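# Swap two hoses into the ports matching their grip colors

## Task

Two hoses begin plugged into the wrong ports, each sitting in the port meant for the other. Move them so that every hose ends up latched in the port whose color matches its grip's color, and it stays latched once the robot lets go.

## Robot and tools

Robot: two arms, left_arm and right_arm, each with a parallel two-finger gripper. Base positions in the scene frame: left_arm about (-0.031, +0.371, +0.002) m, right_arm about (-0.028, -0.357, +0.001) m. A camera stand sits behind the arms. Cameras: cam_high and cam_low (fixed), cam_left_wrist and cam_right_wrist (on the grippers), all 896x504.

Frame: the scene frame has its origin at table-top height, midway between the nominal bases. +x points out over the table, +y toward left_arm, +z up. Arm names do not correspond to image sides. Reported hand positions, orientations, velocities and targets all use this frame. A gripper's fingers point along its own +z and open and close along its own y. end_effector_position is the point between the finger pads, roughly 1 cm short of the fingertips. Reported positions can be off by a few centimetres, more at long reach.

Rows: every motion argument is built from rows of 14 numbers, each in [-1, 1]. One row covers both arms: dx, dy, dz, rx, ry, rz, opening for left_arm, then the same seven for right_arm. Include all 14 even when one arm stays still. dx, dy, dz are offsets along the scene axes. rx, ry, rz together form one rotation vector, turning about the hand target's position. Scale: 1.0 equals 0.6 m of travel or 180 degrees of turn. These offsets are not absolute poses. They count from the arm's current Hand target (its last commanded pose), so sending the same offset again moves the arm further. If the length of dx, dy, dz exceeds 1.0 it may be shortened. Opening is absolute, not an offset: +1 is fully open (0.094 m) and -1 is closed. An opening of 0 is a real command, so to leave a gripper unchanged, repeat its present value. Six zeros for an arm re-send that arm's Hand target.

execute_actions(actions, cameras): actions is a list of actions. Each action is a table of up to 15 rows, one row per 1/30 s step. Every row in an action counts from the Hand target at the start of that action, not from the previous row. A short table holds its last row for the remaining steps. An empty actions list returns the state with camera images. The cameras argument takes names, ["all"], or []. An unknown camera name makes the call invalid.

move(target, speed, blend, opening_speed, grip_force, blocking, cameras): drives each gripper in a straight line toward an offset from its Hand target. target is either one 14-number row or a list of up to 15 rows, and every row counts from the same starting Hand targets. speed is in m/s, from 0.002 to 2.9 (default 0.25); turning is limited to twice that value in rad/s. Give one value, or one per target. blend is in metres and rounds the corners at intermediate targets; 0 means a full stop at each one. opening_speed is how fast the commanded opening changes, in units per second on the -1..1 scale, at least 0.2. Use it for slow, gentle closing. grip_force is newtons per finger pad, 10 to 50, as one value or one per arm. It stays in effect until changed, and lower values close more slowly. blocking=false returns early while the move continues. The whole path is capped at 10 s. Moves do not avoid obstacles or the other arm. The result ends with a move: line giving the outcome (done, off_target, moving, held, fault) and any limits that acted (paced means the pose was clipped, held means steps were withheld). done means the arm settled within 10 mm and 2 degrees of its target. It does not tell you whether anything is being touched.

wait(seconds 0-10) lets time pass while commands are held. stop brakes a running move. zoom_image(camera, region [x0,y0,x1,y1], at most 504x504 px) enlarges part of the latest image. read_manual returns licence texts. finished_scene(scene) ends the scene and cannot be undone. Call it only once both hoses are latched and stay that way without the robot.

Result lines: Hand target, end_effector_position and quat, Joint positions (the last value per arm is the finger opening in metres), joint torques, joint velocities, grip_measured (opening on the command scale; when empty it reads up to about 2.5 mm wide), Tool commands, motor temperatures, and sometimes per-step positions. The gripper often stops short of its Hand target. The next command re-requests that target, and you can add the missing distance as an extra offset. The controller clips commanded orientation to within 40 degrees of the measured one. After each move, check the position and tilt and correct them.

Gripping: each pad squeezes at roughly 50-64 N at full force. The force climbs as you command below the first-contact reading. To release, command an opening well above grip_measured.

Avoid: collisions or pressing between the two arms, including one gripper closing on the other's fingers, since this can fail the scene. Avoid fast moves into fixed or heavy objects, dropping a hose or releasing it while it is still moving, and letting anything fall off the table. Keep strain off the wrist-camera cables. Do not route paths close past an arm's own base; go around it. Stretched or pushing arms heat up: MOTOR HOT appears at 75 °C, the arm folds and idles at 90 °C, and it collapses at 100 °C. Loose objects may get nudged now and then.

Each tool is called after "Emit:" as a command line: name --argument value for each argument, lists and objects as JSON in quotes; but a table of rows of numbers goes row by row, as --pt "numbers of a row", without its own name.

## Session

Emit:
execute_actions --actions '[]'

Scene clock: 0.00 s.
left_arm: end_effector_position=(+0.3651, +0.3851, +0.0962) grip_measured=+1.000 end_effector_quat_wxyz=(+0.596, -0.009, +0.800, +0.071) | right_arm: end_effector_position=(+0.3695, -0.3751, +0.0894) grip_measured=+1.000 end_effector_quat_wxyz=(+0.551, +0.023, +0.833, -0.045)
Joint positions: left_arm=[-0.044 1.59 0.339 0.964 -0.156 0.061 0.094] | right_arm=[0.014 1.522 0.412 0.71 0.095 -0.013 0.094]
Joint velocities: within noise
Joint torques (N m): no reading
Motor temperatures (°C): left_arm=[31 37 38 36 28 27 29] | right_arm=[26 32 36 33 27 27 24]
Heat: left arm: 38 °C; right arm: 36 °C.
Hand target: left_arm +0.3687, +0.3850, +0.1062; +0.609, -0.010, +0.790, +0.070 | right_arm +0.3716, -0.3749, +0.0941; +0.557, +0.023, +0.829, -0.044
Tool commands: left_gripper/opening=+1.0 right_gripper/opening=+1.0

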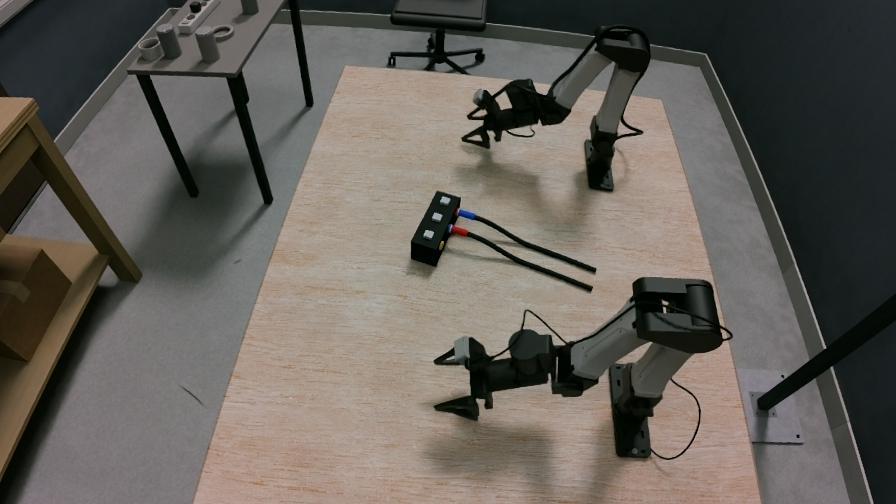

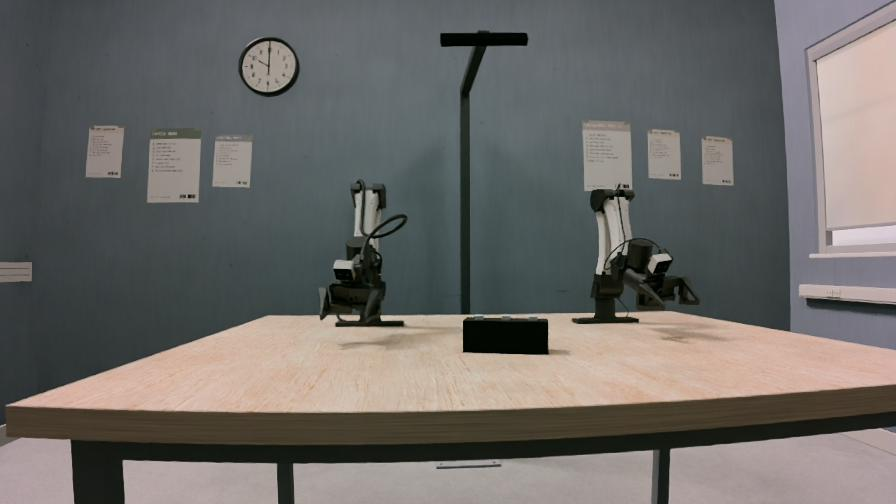

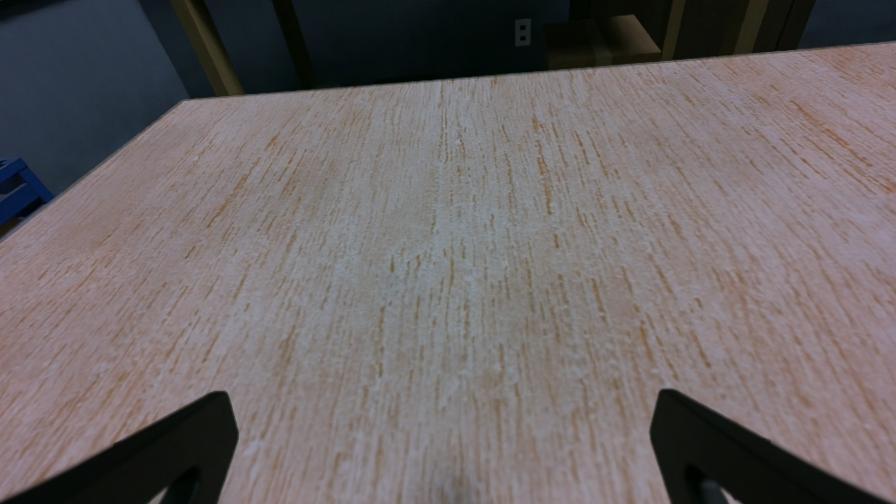

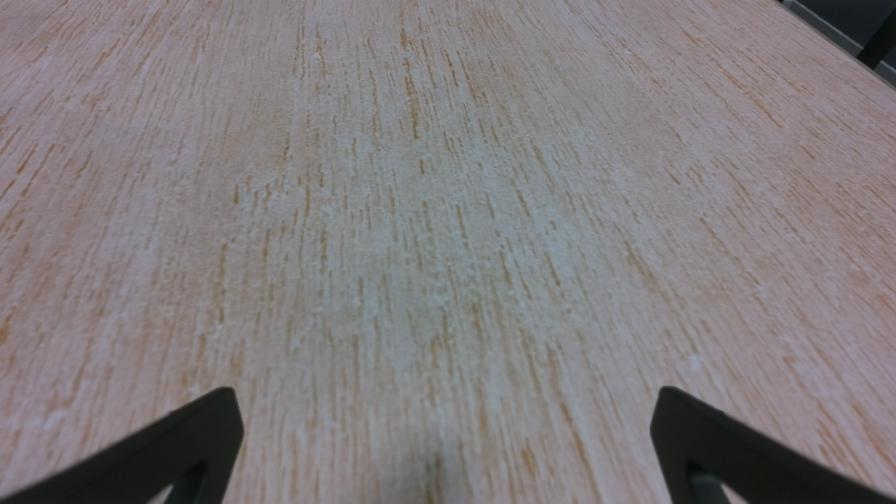

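Emit:
zoom_image --camera "cam_high" --region '[400, 180, 510, 280]'

Emit:
zoom_image --camera "cam_low" --region '[440, 290, 580, 370]'

Emit:
zoom_image --camera "cam_high" --region '[400, 180, 620, 300]'

Scaled by 4.582.

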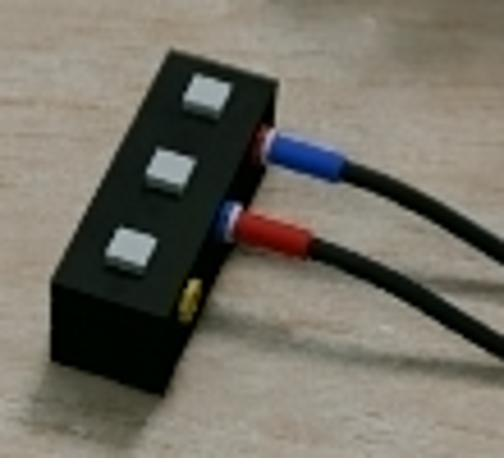

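Scaled by 3.600.

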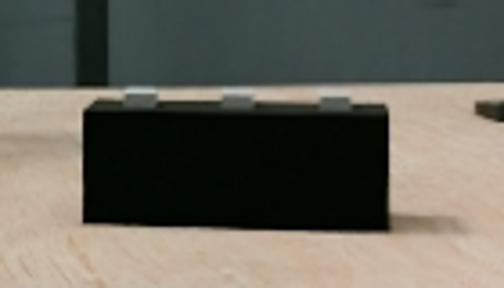

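Scaled by 2.291.

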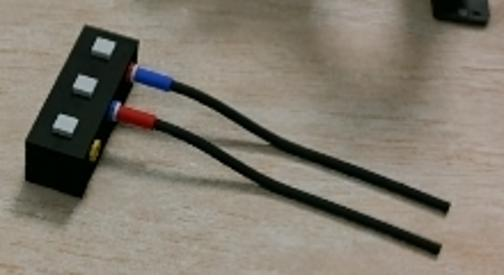

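Emit:
move --target '[0.052,-0.508,0.15,0.0686,0.1713,-0.4016,-1,-0.186,0.483,0.0765,0.0343,0.1234,-0.0452,0.3]' --cameras '["all"]'

Scene clock: 36.37 s.
left_arm: end_effector_position=(+0.3964, +0.0863, +0.1850) grip_measured=-0.988 end_effector_quat_wxyz=(+0.300, +0.521, +0.769, -0.217) | right_arm: end_effector_position=(+0.2582, -0.0904, +0.1374) grip_measured=+0.302 end_effector_quat_wxyz=(+0.378, +0.094, +0.920, -0.047)
Joint positions: left_arm=[-0.432 2.002 1.833 -0.819 0.517 0.612 0.001] | right_arm=[1.074 1.755 1.346 -0.883 0.741 1.15 0.061]
Joint torques (N m): left_arm=[0.03 -9.46 8.53 1.33 0.51 0.13] | right_arm=[0.34 -6.78 9.11 0.82 0.53 0.22]
Motor temperatures (°C): left_arm=[31 40 39 42 28 27 29] | right_arm=[26 34 38 37 26 27 24]
Heat: left arm: 42 °C; right arm: 38 °C.
Hand target: left_arm +0.3999, +0.0802, +0.1962; +0.314, +0.529, +0.757, -0.219 | right_arm +0.2599, -0.0850, +0.1400; +0.380, +0.102, +0.918, -0.042
Off the commanded pose: left_arm 0.013 m, 2 deg | right_arm 0.006 m, 1 deg.
move: off_target (left_arm)
camera_calibration:
cam_left_wrist: T_world_to_cam=[[-0.933524, -0.357078, 0.0320666, 0.39262], [-0.347391, 0.878826, -0.327085, 0.160598], [0.0886137, -0.316481, -0.944451, 0.254677], [0, 0, 0, 1]] pos_world=[0.399743, 0.0796586, 0.280469]
cam_right_wrist: T_world_to_cam=[[-0.206185, -0.978377, 0.0163083, -0.0362277], [-0.916183, 0.187171, -0.354366, 0.340479], [0.343651, -0.0880064, -0.934964, 0.120617], [0, 0, 0, 1]] pos_world=[0.263021, -0.0885572, 0.234018]

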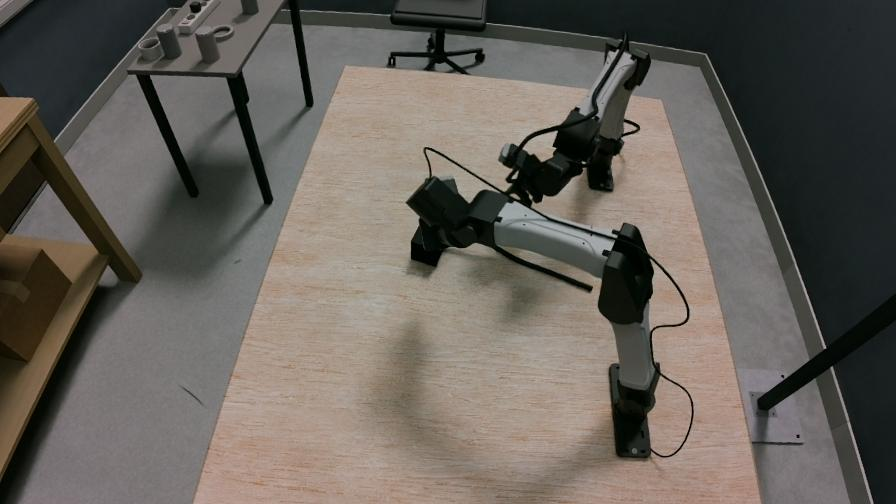

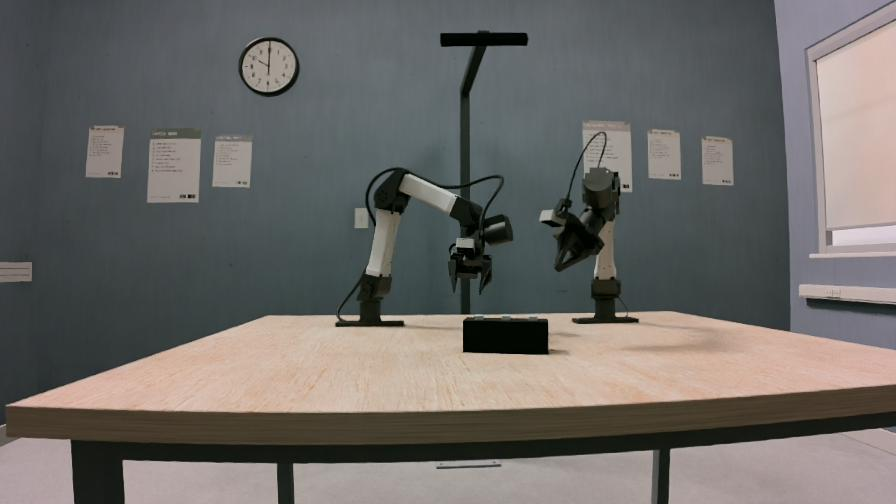

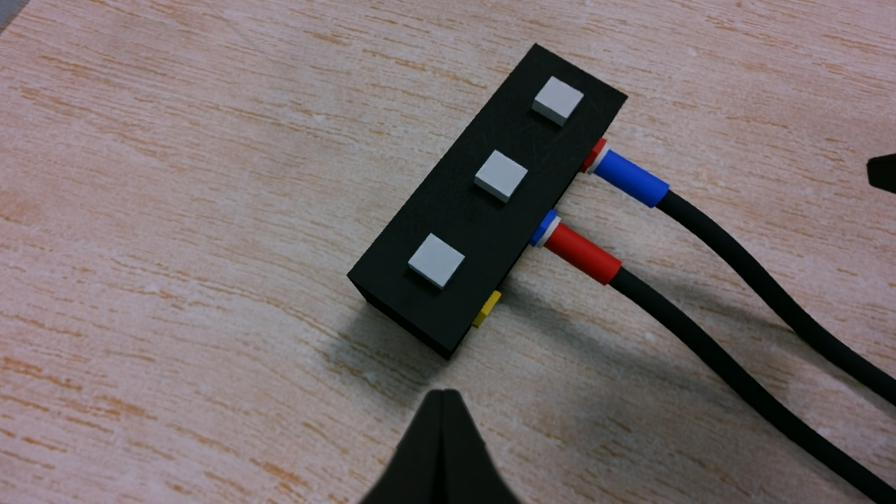

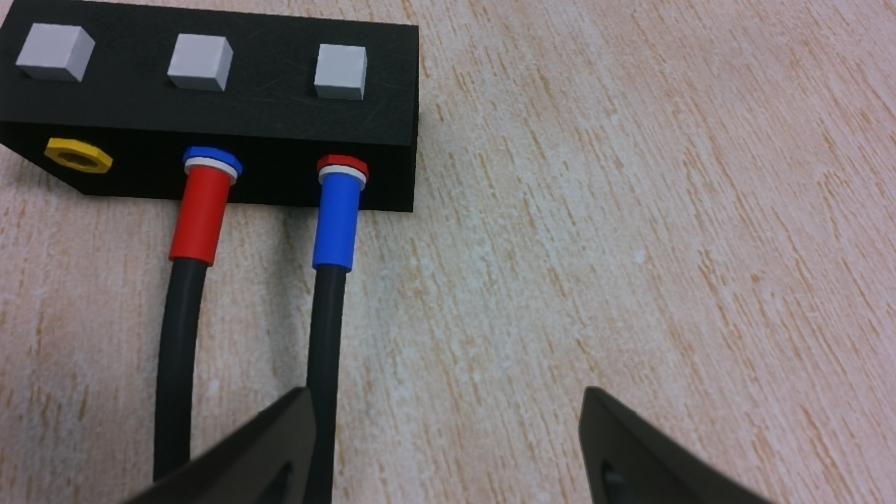

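Emit:
move --target '[-0.008,-0.277,-0.075,0,0,-0.111,-1,0.067,0.067,-0.072,-0.0067,-0.027,-0.0128,-0.1]' --cameras '["all"]'

Scene clock: 63.27 s.
left_arm: end_effector_position=(+0.3926, -0.0842, +0.1427) grip_measured=-0.988 end_effector_quat_wxyz=(+0.282, +0.639, +0.664, -0.267) | right_arm: end_effector_position=(+0.2906, -0.0517, +0.0914) grip_measured=-0.098 end_effector_quat_wxyz=(+0.404, +0.098, +0.907, -0.070)
Joint positions: left_arm=[-0.682 2.689 2.834 -1.123 0.57 0.683 0.001] | right_arm=[1.074 2.009 1.465 -0.767 0.815 1.158 0.042]
Joint torques (N m): left_arm=[0.75 -13 7.86 1.32 0.53 0.14] | right_arm=[-0.62 -8.83 8.75 1.16 0.73 0.24]
Motor temperatures (°C): left_arm=[31 50 44 37 28 27 29] | right_arm=[26 37 42 33 26 27 24]
Heat: left arm: 50 °C; right arm: 42 °C.
Hand target: left_arm +0.3950, -0.0860, +0.1511; +0.271, +0.653, +0.654, -0.270 | right_arm +0.3001, -0.0449, +0.0967; +0.419, +0.118, +0.899, -0.055
Off the commanded pose: left_arm 0.009 m, 2 deg | right_arm 0.013 m, 3 deg.
elbow stopped short (left arm): the move would have taken joint 3 (elbow) straighter than the controller allows.
move: off_target (right_arm)
camera_calibration:
cam_left_wrist: T_world_to_cam=[[-0.99941, -0.0339837, 0.00507449, 0.386426], [-0.0334925, 0.930499, -0.364761, 0.181714], [0.0076741, -0.364715, -0.931088, 0.186912], [0, 0, 0, 1]] pos_world=[0.39085, -0.0877831, 0.238352]
cam_right_wrist: T_world_to_cam=[[-0.232302, -0.971414, 0.0488986, 0.0140145], [-0.890892, 0.192333, -0.411485, 0.344806], [0.390318, -0.139152, -0.910104, 0.0514496], [0, 0, 0, 1]] pos_world=[0.290359, -0.0455445, 0.188022]

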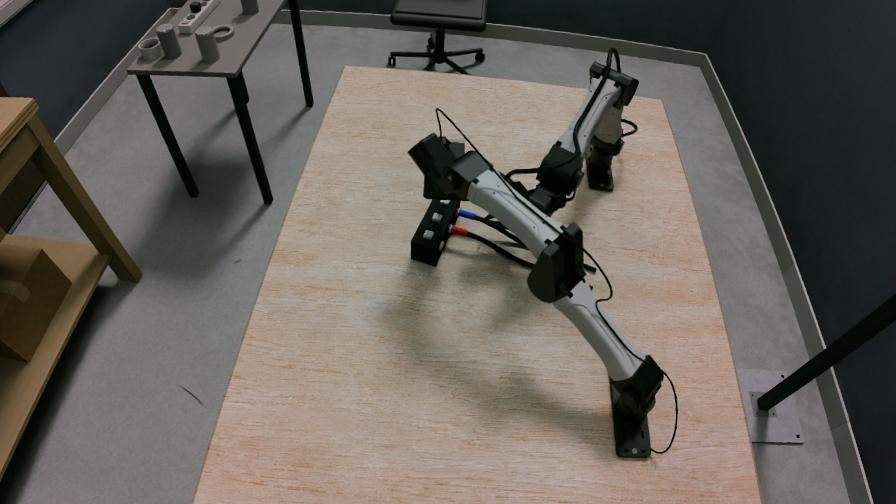

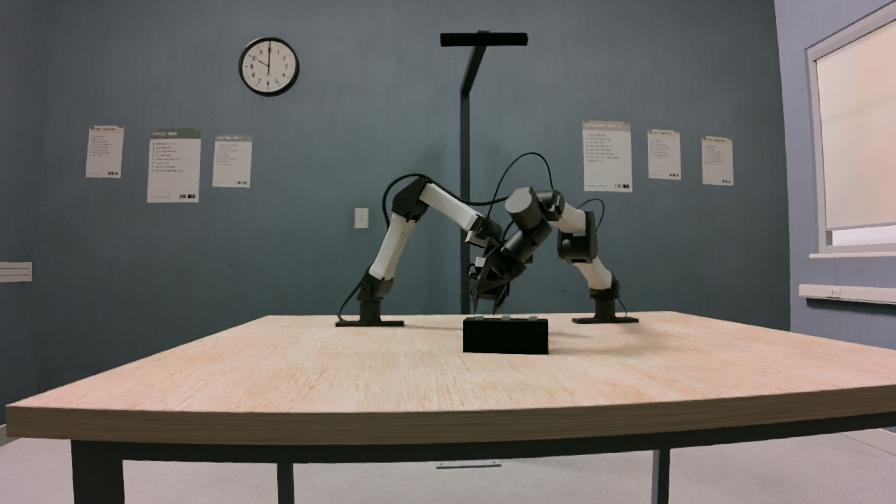

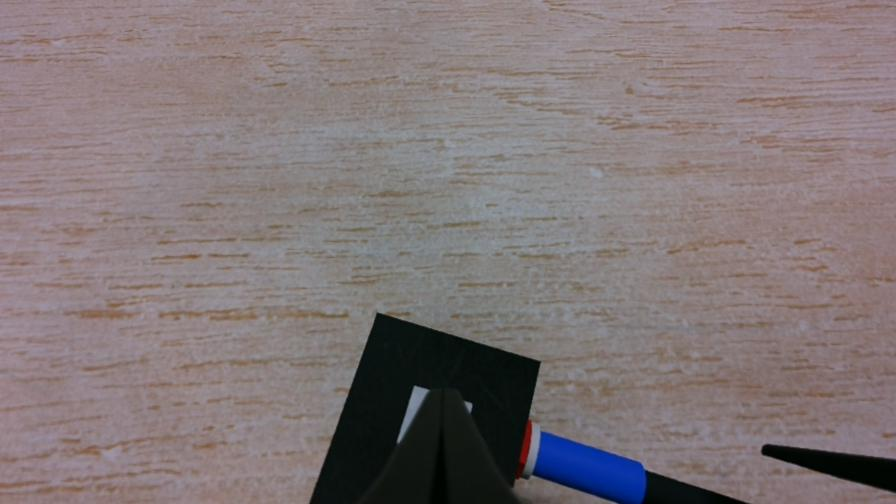

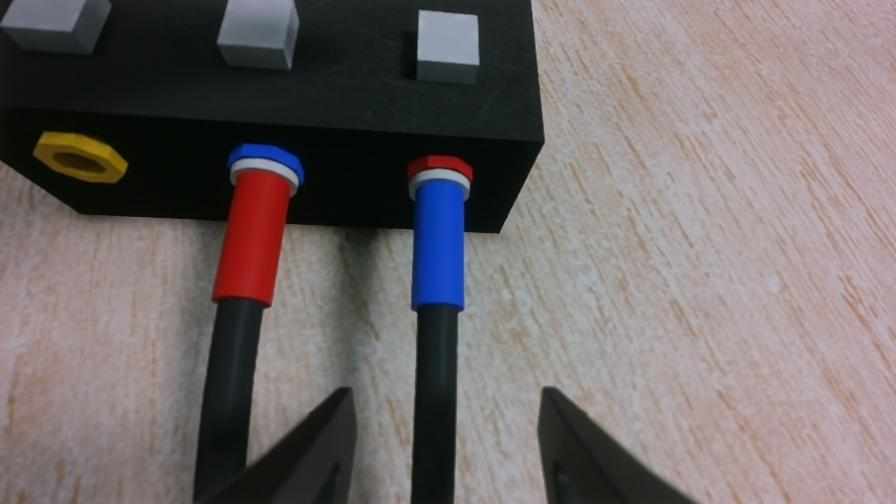

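Emit:
move --target '[0.0035,0.0083,-0.082,0,0,0,-1,0.089,-0.0168,-0.034,0,0,0,-0.1]' --speed 0.12 --cameras '["all"]'

Scene clock: 89.50 s.
left_arm: end_effector_position=(+0.4041, -0.0754, +0.0918) grip_measured=-0.988 end_effector_quat_wxyz=(+0.262, +0.644, +0.667, -0.267) | right_arm: end_effector_position=(+0.3421, -0.0632, +0.0721) grip_measured=-0.098 end_effector_quat_wxyz=(+0.409, +0.104, +0.904, -0.074)
Joint positions: left_arm=[-0.656 2.695 2.66 -1.007 0.584 0.729 0.001] | right_arm=[0.955 2.082 1.477 -0.596 0.792 1.009 0.042]
Joint torques (N m): left_arm=[-0.7 -15.9 3.96 1.34 0.53 0.15] | right_arm=[-0.91 -9.36 9.02 1.5 0.49 0.04]
Motor temperatures (°C): left_arm=[31 55 43 37 28 27 29] | right_arm=[26 41 42 32 27 27 24]
Heat: left arm: 55 °C; right arm: 42 °C.
Hand target: left_arm +0.3971, -0.0811, +0.1021; +0.271, +0.653, +0.654, -0.270 | right_arm +0.3535, -0.0550, +0.0763; +0.419, +0.118, +0.899, -0.055
Off the commanded pose: left_arm 0.014 m, 2 deg | right_arm 0.015 m, 3 deg.
move: off_target (left_arm, right_arm)
camera_calibration:
cam_left_wrist: T_world_to_cam=[[-0.999383, -0.0202459, 0.0287047, 0.397429], [-0.0287037, 0.941736, -0.335127, 0.151531], [-0.0202473, -0.335744, -0.941735, 0.157041], [0, 0, 0, 1]] pos_world=[0.404713, -0.0819298, 0.187265]
cam_right_wrist: T_world_to_cam=[[-0.245941, -0.967995, 0.0499829, 0.0206032], [-0.884069, 0.202878, -0.421025, 0.383972], [0.39741, -0.147736, -0.905671, 0.00892082], [0, 0, 0, 1]] pos_world=[0.34098, -0.0566376, 0.168711]

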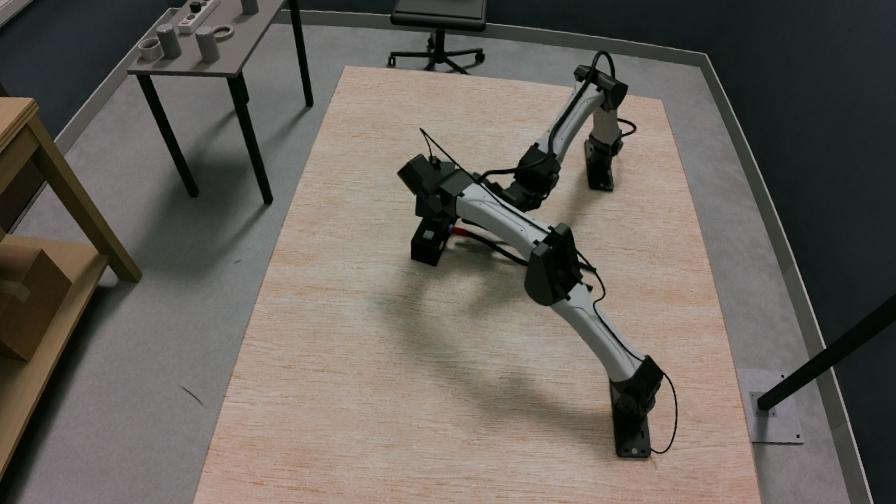

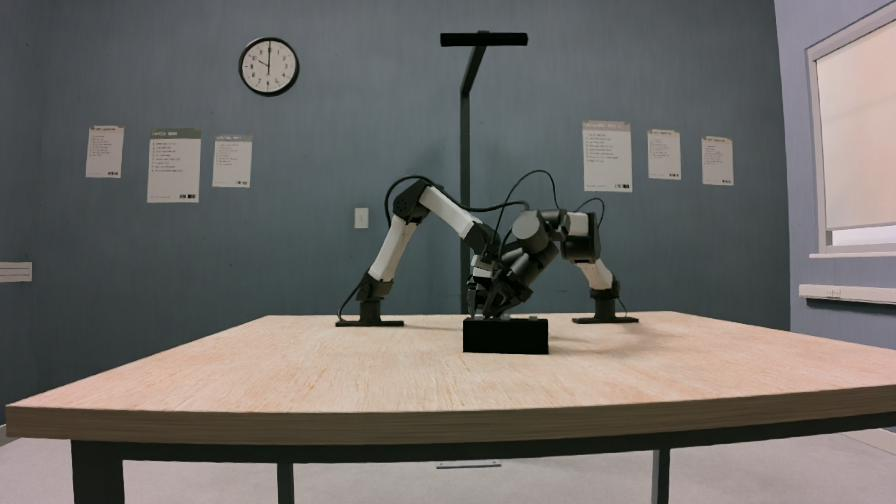

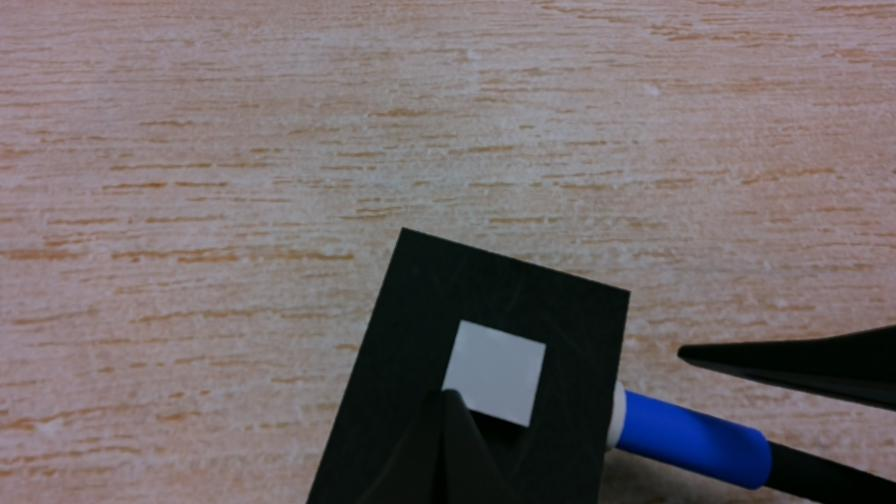

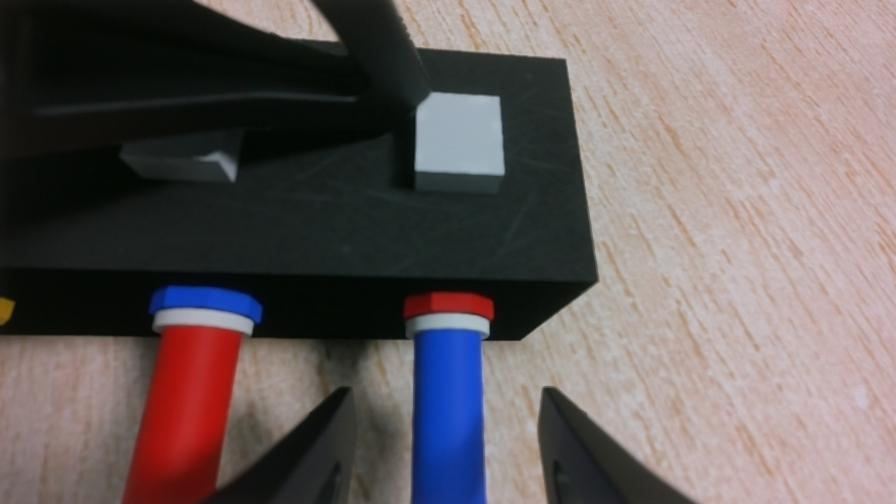

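Emit:
move --target '[-0.02,-0.008,0.005,0,0,0,-1,0,0,-0.005,0,0,0,-0.8]' --speed 0.12 --opening_speed 0.8 --cameras '["cam_left_wrist","cam_right_wrist"]'

Scene clock: 99.87 s.
left_arm: end_effector_position=(+0.4055, -0.0746, +0.0907) grip_measured=-0.988 end_effector_quat_wxyz=(+0.274, +0.642, +0.666, -0.262) | right_arm: end_effector_position=(+0.3418, -0.0629, +0.0702) grip_measured=-0.676 end_effector_quat_wxyz=(+0.406, +0.101, +0.905, -0.075)
Joint positions: left_arm=[-0.656 2.626 2.514 -0.901 0.574 0.721 0.001] | right_arm=[0.955 2.085 1.477 -0.596 0.788 1.005 0.015]
Joint torques (N m): left_arm=[-2.7 -16.62 4.14 1.13 0.5 0.02] | right_arm=[-0.92 -9.31 8.5 1.58 0.53 0.09]
Motor temperatures (°C): left_arm=[31 60 42 37 28 26 29] | right_arm=[26 42 42 33 27 27 24]
Heat: left arm: 60 °C; right arm: 42 °C.
Hand target: left_arm +0.3850, -0.0859, +0.1049; +0.271, +0.653, +0.654, -0.270 | right_arm +0.3535, -0.0550, +0.0733; +0.419, +0.118, +0.899, -0.055
Off the commanded pose: left_arm 0.027 m, 2 deg | right_arm 0.014 m, 3 deg.
move: off_target (left_arm, right_arm)
camera_calibration:
cam_left_wrist: T_world_to_cam=[[-0.999488, -0.0310488, 0.00773997, 0.399905], [-0.0318107, 0.937907, -0.345425, 0.152457], [0.00346565, -0.345494, -0.938414, 0.145665], [0, 0, 0, 1]] pos_world=[0.404045, -0.0802473, 0.186261]
cam_right_wrist: T_world_to_cam=[[-0.241598, -0.968842, 0.0545512, 0.0190384], [-0.88723, 0.197779, -0.416781, 0.383264], [0.393006, -0.149093, -0.907368, 0.00882862], [0, 0, 0, 1]] pos_world=[0.341173, -0.0560401, 0.16671]
Images, in order (width x height): cam_left_wrist 896x504, cam_right_wrist 896x504.

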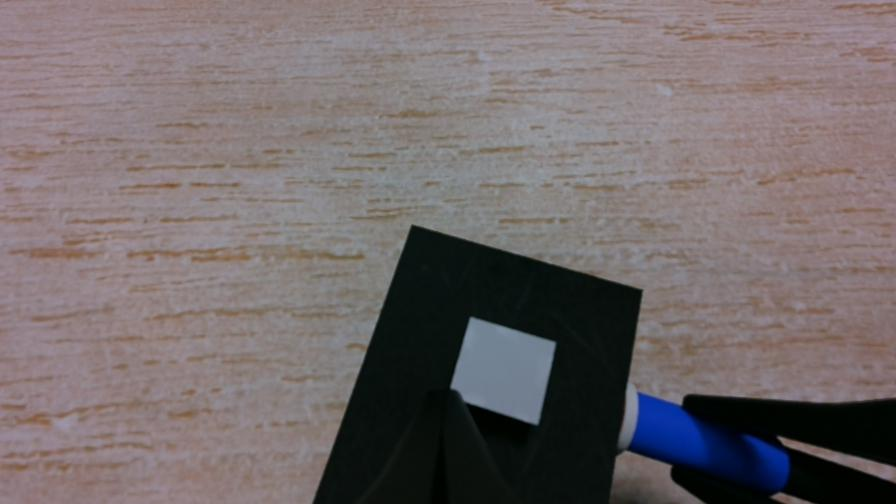

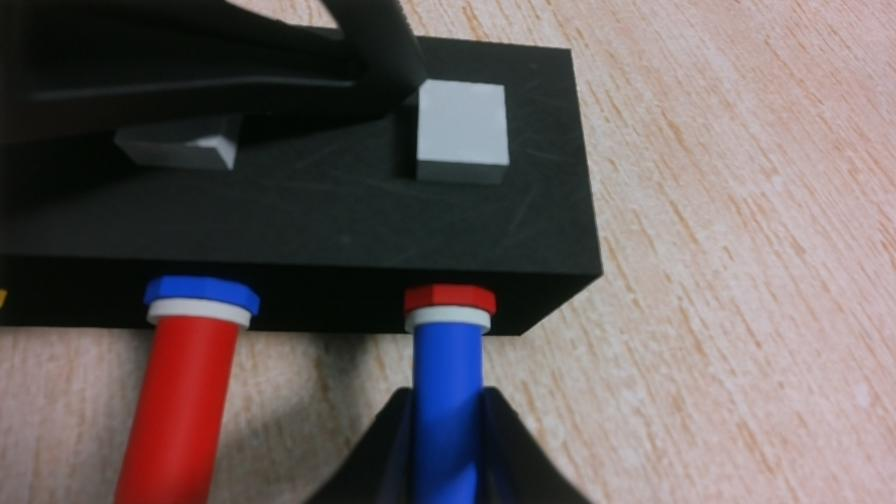

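Emit:
move --target '[0.0,-0.007,0.038,0,0,0,-1,0,0,0,0,0,0,-0.8]' --speed 0.15 --cameras '["cam_left_wrist","cam_right_wrist"]'

Scene clock: 104.73 s.
left_arm: end_effector_position=(+0.3956, -0.0823, +0.1262) grip_measured=-0.988 end_effector_quat_wxyz=(+0.281, +0.649, +0.659, -0.258) | right_arm: end_effector_position=(+0.3417, -0.0628, +0.0701) grip_measured=-0.676 end_effector_quat_wxyz=(+0.406, +0.104, +0.905, -0.073)
Joint positions: left_arm=[-0.679 2.644 2.686 -1.035 0.559 0.717 0.001] | right_arm=[0.955 2.085 1.477 -0.596 0.787 1.011 0.015]
Joint torques (N m): left_arm=[-1.06 -12.53 7.75 1.09 0.61 -0.06] | right_arm=[-0.91 -9.32 8.47 1.58 0.55 0.02]
Motor temperatures (°C): left_arm=[31 64 42 37 28 26 29] | right_arm=[26 42 42 33 27 27 25]
Heat: left arm: 64 °C; right arm: 42 °C.
Hand target: left_arm +0.3852, -0.0900, +0.1278; +0.271, +0.653, +0.654, -0.270 | right_arm +0.3535, -0.0550, +0.0734; +0.419, +0.118, +0.899, -0.055
Off the commanded pose: left_arm 0.013 m, 2 deg | right_arm 0.014 m, 3 deg.
move: off_target (left_arm, right_arm)
camera_calibration:
cam_left_wrist: T_world_to_cam=[[-0.999729, -0.0185323, -0.0141081, 0.393387], [-0.0124457, 0.93705, -0.348972, 0.164274], [0.0196873, -0.348702, -0.937027, 0.169455], [0, 0, 0, 1]] pos_world=[0.391989, -0.0875539, 0.221661]
cam_right_wrist: T_world_to_cam=[[-0.245371, -0.968174, 0.0493227, 0.0209283], [-0.886241, 0.203405, -0.416177, 0.38308], [0.392899, -0.14583, -0.907945, 0.00905372], [0, 0, 0, 1]] pos_world=[0.341079, -0.0563376, 0.166617]
Images, in order (width x height): cam_left_wrist 896x504, cam_right_wrist 896x504.

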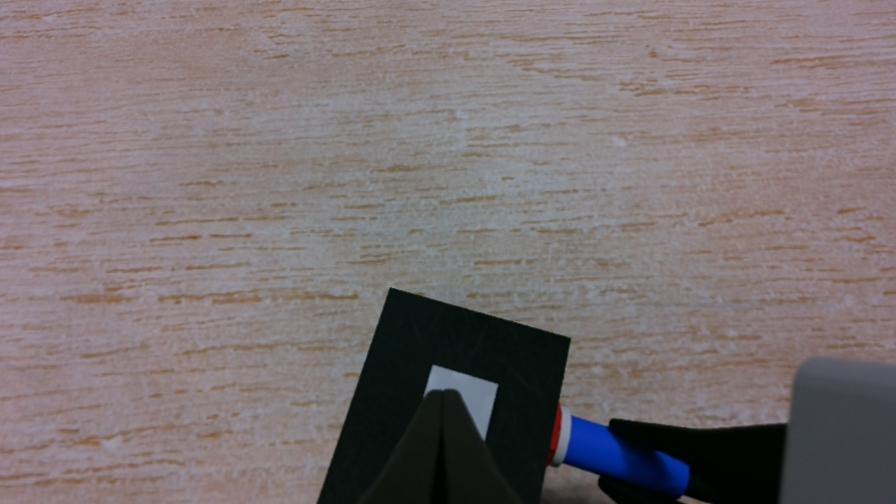

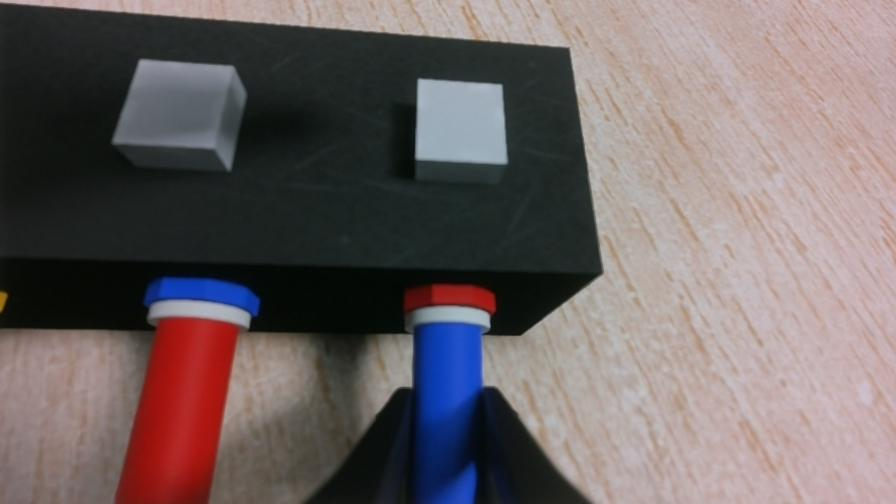

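Emit:
move --target '[-0.021,-0.012,-0.088,0,0,0,-1,0,0,0,0,0,0,-0.8]' --speed 0.15 --cameras '["cam_left_wrist","cam_right_wrist"]'

Scene clock: 110.73 s.
left_arm: end_effector_position=(+0.3998, -0.0899, +0.1233) grip_measured=-0.988 end_effector_quat_wxyz=(+0.330, +0.639, +0.638, -0.276) | right_arm: end_effector_position=(+0.3415, -0.0627, +0.0689) grip_measured=-0.676 end_effector_quat_wxyz=(+0.406, +0.111, +0.905, -0.070)
Joint positions: left_arm=[-0.674 2.498 2.322 -0.695 0.603 0.683 0.001] | right_arm=[0.955 2.088 1.477 -0.596 0.785 1.027 0.015]
Joint torques (N m): left_arm=[-3.88 -10.41 2.45 1.06 -0.08 0.11] | right_arm=[-0.92 -9.51 8.51 1.56 0.56 -0.18]
Motor temperatures (°C): left_arm=[31 64 43 36 28 26 29] | right_arm=[26 42 42 33 27 27 25]
Heat: left arm: 64 °C; right arm: 42 °C.
Hand target: left_arm +0.3726, -0.0971, +0.0748; +0.271, +0.653, +0.654, -0.270 | right_arm +0.3535, -0.0550, +0.0733; +0.419, +0.118, +0.899, -0.055
Off the commanded pose: left_arm 0.056 m, 7 deg | right_arm 0.015 m, 3 deg.
move: off_target (left_arm, right_arm)
camera_calibration:
cam_left_wrist: T_world_to_cam=[[-0.99792, -0.0238835, -0.0598792, 0.401908], [0.00523083, 0.89578, -0.444467, 0.171434], [0.064254, -0.443856, -0.893791, 0.132321], [0, 0, 0, 1]] pos_world=[0.391673, -0.0852361, 0.21853]
cam_right_wrist: T_world_to_cam=[[-0.254886, -0.966163, 0.0395161, 0.0249559], [-0.883894, 0.216221, -0.414704, 0.382356], [0.392128, -0.14063, -0.909098, 0.00874782], [0, 0, 0, 1]] pos_world=[0.340893, -0.0573318, 0.165531]
Images, in order (width x height): cam_left_wrist 896x504, cam_right_wrist 896x504.

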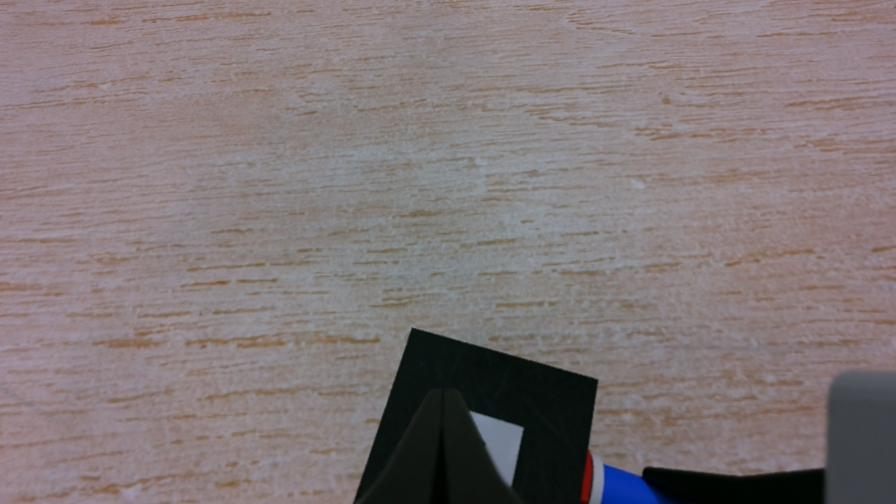

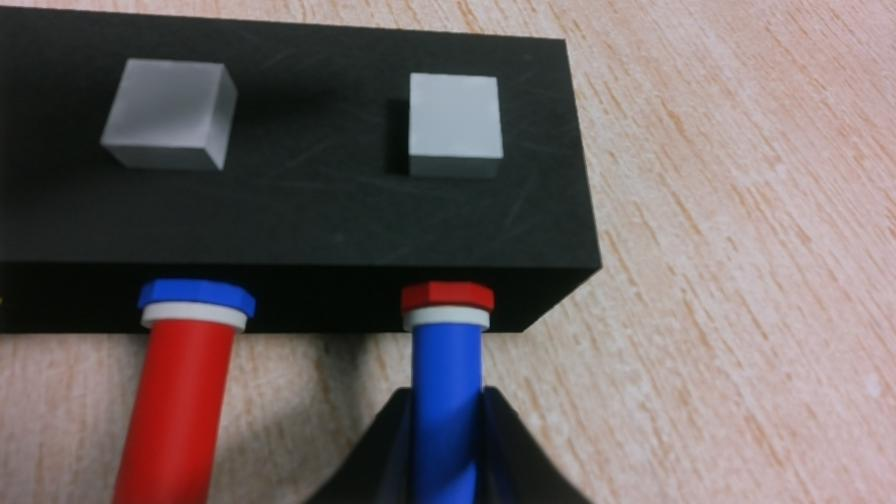

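Emit:
move --pt "0.045 0.062 0.208 0 0 0 -1 0 0 0 0 0 0 -0.1" --pt "0.045 0.062 0.208 0 0 -0.056 -1 -0.0194 0.0047 -0.005 -0.0255 -0.1024 0 -0.1" --pt "0.045 0.062 0.208 0 0 -0.056 -1 -0.0194 0.0047 -0.005 -0.0255 -0.1024 0 -0.1" --cameras '["cam_left_wrist","cam_right_wrist","cam_high"]'

Scene clock: 126.60 s.
left_arm: end_effector_position=(+0.3939, -0.0593, +0.1899) grip_measured=-0.988 end_effector_quat_wxyz=(+0.317, +0.665, +0.612, -0.286) | right_arm: end_effector_position=(+0.3428, -0.0521, +0.0748) grip_measured=-0.102 end_effector_quat_wxyz=(+0.555, +0.103, +0.822, -0.073)
Joint positions: left_arm=[-0.622 2.614 2.837 -1.179 0.68 0.819 0.001] | right_arm=[1.034 2.106 1.266 -0.098 1.089 0.874 0.042]
Joint torques (N m): left_arm=[1.17 -12.66 7.45 1.43 0.58 0.13] | right_arm=[0.34 -9.42 4.83 1.78 0.72 0.13]
Motor temperatures (°C): left_arm=[31 62 42 36 28 26 29] | right_arm=[26 44 42 33 27 27 25]
Heat: left arm: 62 °C; right arm: 44 °C.
Hand target: left_arm +0.3995, -0.0600, +0.1997; +0.246, +0.708, +0.594, -0.293 | right_arm +0.3419, -0.0523, +0.0702; +0.562, +0.109, +0.817, -0.071
Off the commanded pose: left_arm 0.011 m, 10 deg | right_arm 0.005 m, 1 deg.
elbow stopped short (left arm): the move would have taken joint 3 (elbow) straighter than the controller allows.
move: off_target (left_arm)
camera_calibration:
cam_left_wrist: T_world_to_cam=[[-0.996487, 0.0573403, -0.0610458, 0.405279], [0.078393, 0.895129, -0.43886, 0.143776], [0.0294795, -0.442104, -0.896479, 0.220077], [0, 0, 0, 1]] pos_world=[0.386096, -0.0546401, 0.285132]
cam_right_wrist: T_world_to_cam=[[-0.249709, -0.968285, 0.00828613, 0.0357705], [-0.697989, 0.174059, -0.694633, 0.338674], [0.671161, -0.17924, -0.719316, -0.0967215], [0, 0, 0, 1]] pos_world=[0.310238, -0.0416493, 0.165384]
Images, in order (width x height): cam_high 896x504, cam_left_wrist 896x504, cam_right_wrist 896x504.

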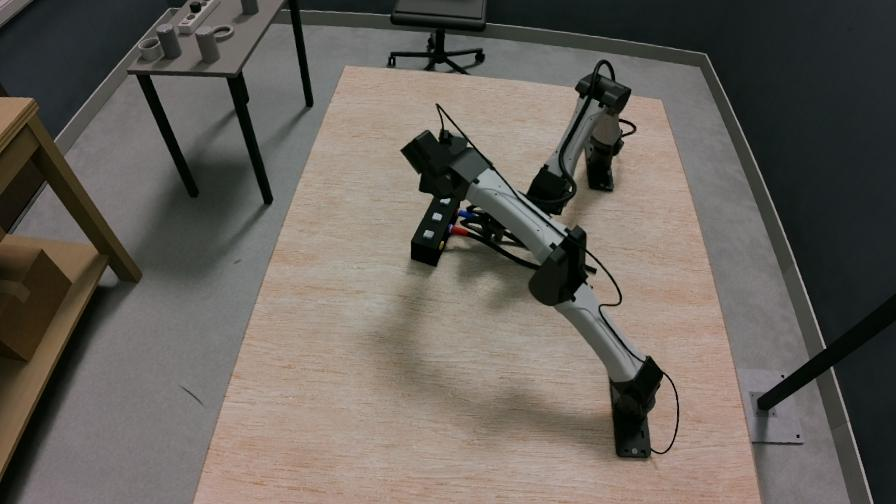

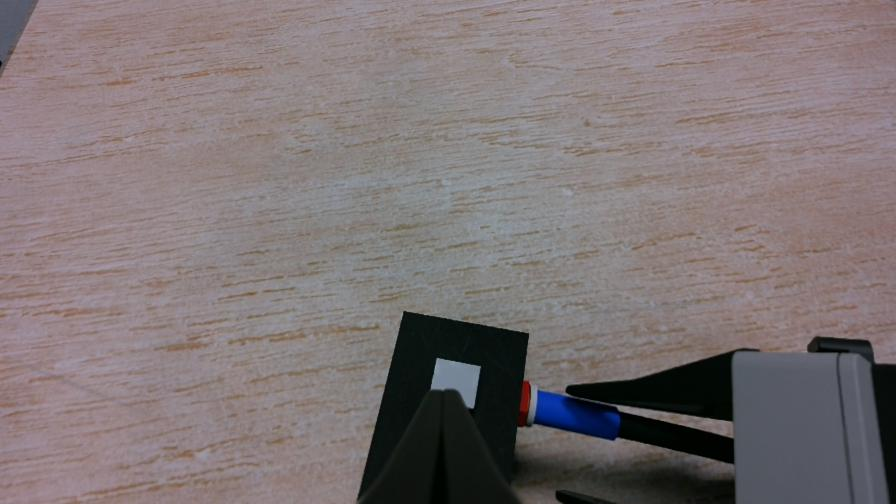

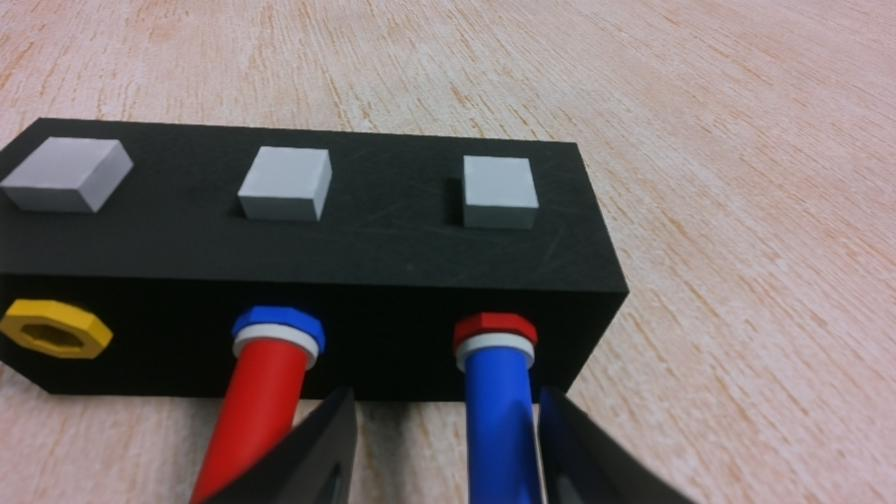

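Emit:
move --pt "-0.016 -0.038 -0.136 0 0 0 -1 -0.0133 -0.0158 -0.01 0 0 0 -0.1" --pt "-0.016 -0.038 -0.136 0 0 0 -1 -0.0133 -0.0158 -0.01 0 0 0 -0.8" --cameras '["cam_left_wrist","cam_right_wrist","cam_low"]' --speed 0.15 --opening_speed 0.8

Scene clock: 135.67 s.
left_arm: end_effector_position=(+0.3851, -0.0774, +0.1066) grip_measured=-0.988 end_effector_quat_wxyz=(+0.259, +0.686, +0.612, -0.297) | right_arm: end_effector_position=(+0.3353, -0.0630, +0.0593) grip_measured=-0.674 end_effector_quat_wxyz=(+0.551, +0.096, +0.825, -0.084)
Joint positions: left_arm=[-0.655 2.761 2.837 -1.167 0.68 0.868 0.001] | right_arm=[1.036 2.106 1.199 -0.057 1.092 0.873 0.015]
Joint torques (N m): left_arm=[0.1 -13.82 7.58 1.3 0.39 0.14] | right_arm=[0.55 -11.19 4.57 1.73 0.72 0.19]
Motor temperatures (°C): left_arm=[31 66 43 36 28 26 29] | right_arm=[26 44 42 33 27 27 25]
Heat: left arm: 66 °C; right arm: 44 °C.
Hand target: left_arm +0.3899, -0.0828, +0.1181; +0.246, +0.708, +0.594, -0.293 | right_arm +0.3340, -0.0617, +0.0643; +0.562, +0.109, +0.817, -0.071
Off the commanded pose: left_arm 0.014 m, 4 deg | right_arm 0.005 m, 2 deg.
elbow stopped short (left arm): the move would have taken joint 3 (elbow) straighter than the controller allows.
move: off_target (left_arm); target 2's new opening was sent with right_arm's hand 0.006 m and 3 deg from that target
camera_calibration:
cam_left_wrist: T_world_to_cam=[[-0.992141, 0.123877, 0.0176383, 0.387478], [0.108237, 0.920375, -0.375758, 0.107779], [-0.0627818, -0.370896, -0.92655, 0.181946], [0, 0, 0, 1]] pos_world=[0.38419, -0.079714, 0.202247]
cam_right_wrist: T_world_to_cam=[[-0.249157, -0.96785, 0.0344473, 0.0217768], [-0.706216, 0.157234, -0.690317, 0.325867], [0.662707, -0.196324, -0.722687, -0.102875], [0, 0, 0, 1]] pos_world=[0.303734, -0.0503574, 0.149855]
Images, in order (width x height): cam_low 896x504, cam_left_wrist 896x504, cam_right_wrist 896x504.

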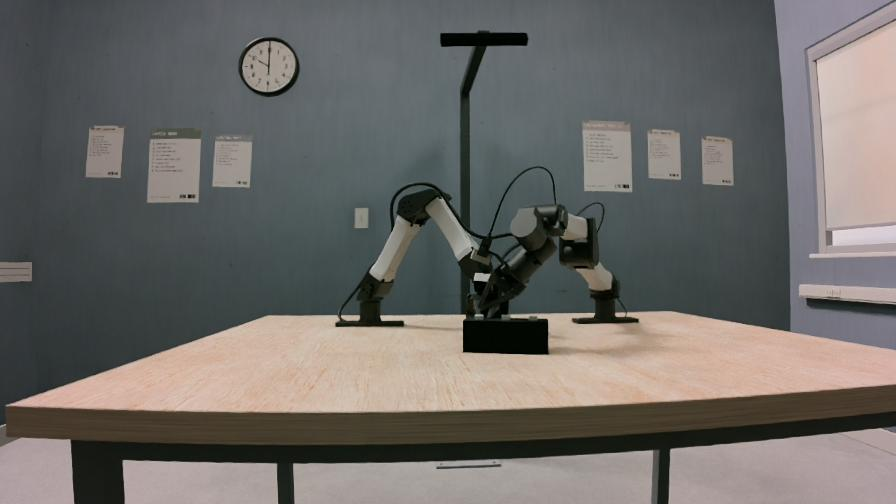

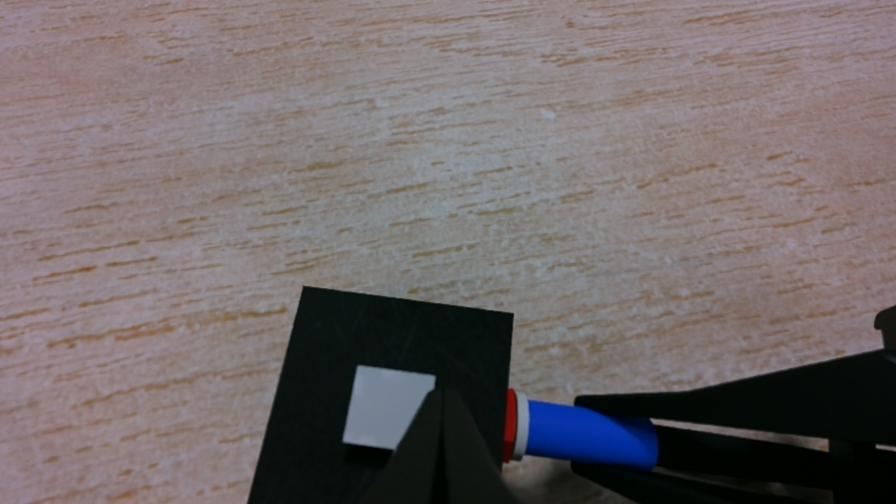

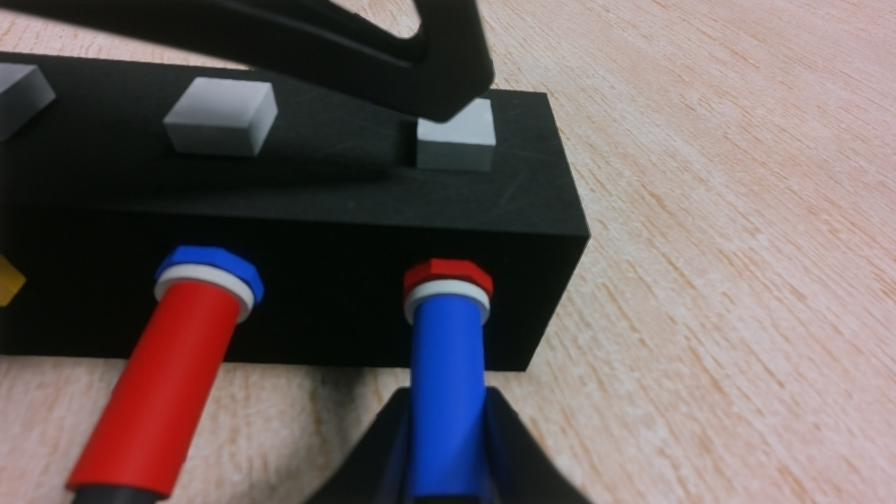

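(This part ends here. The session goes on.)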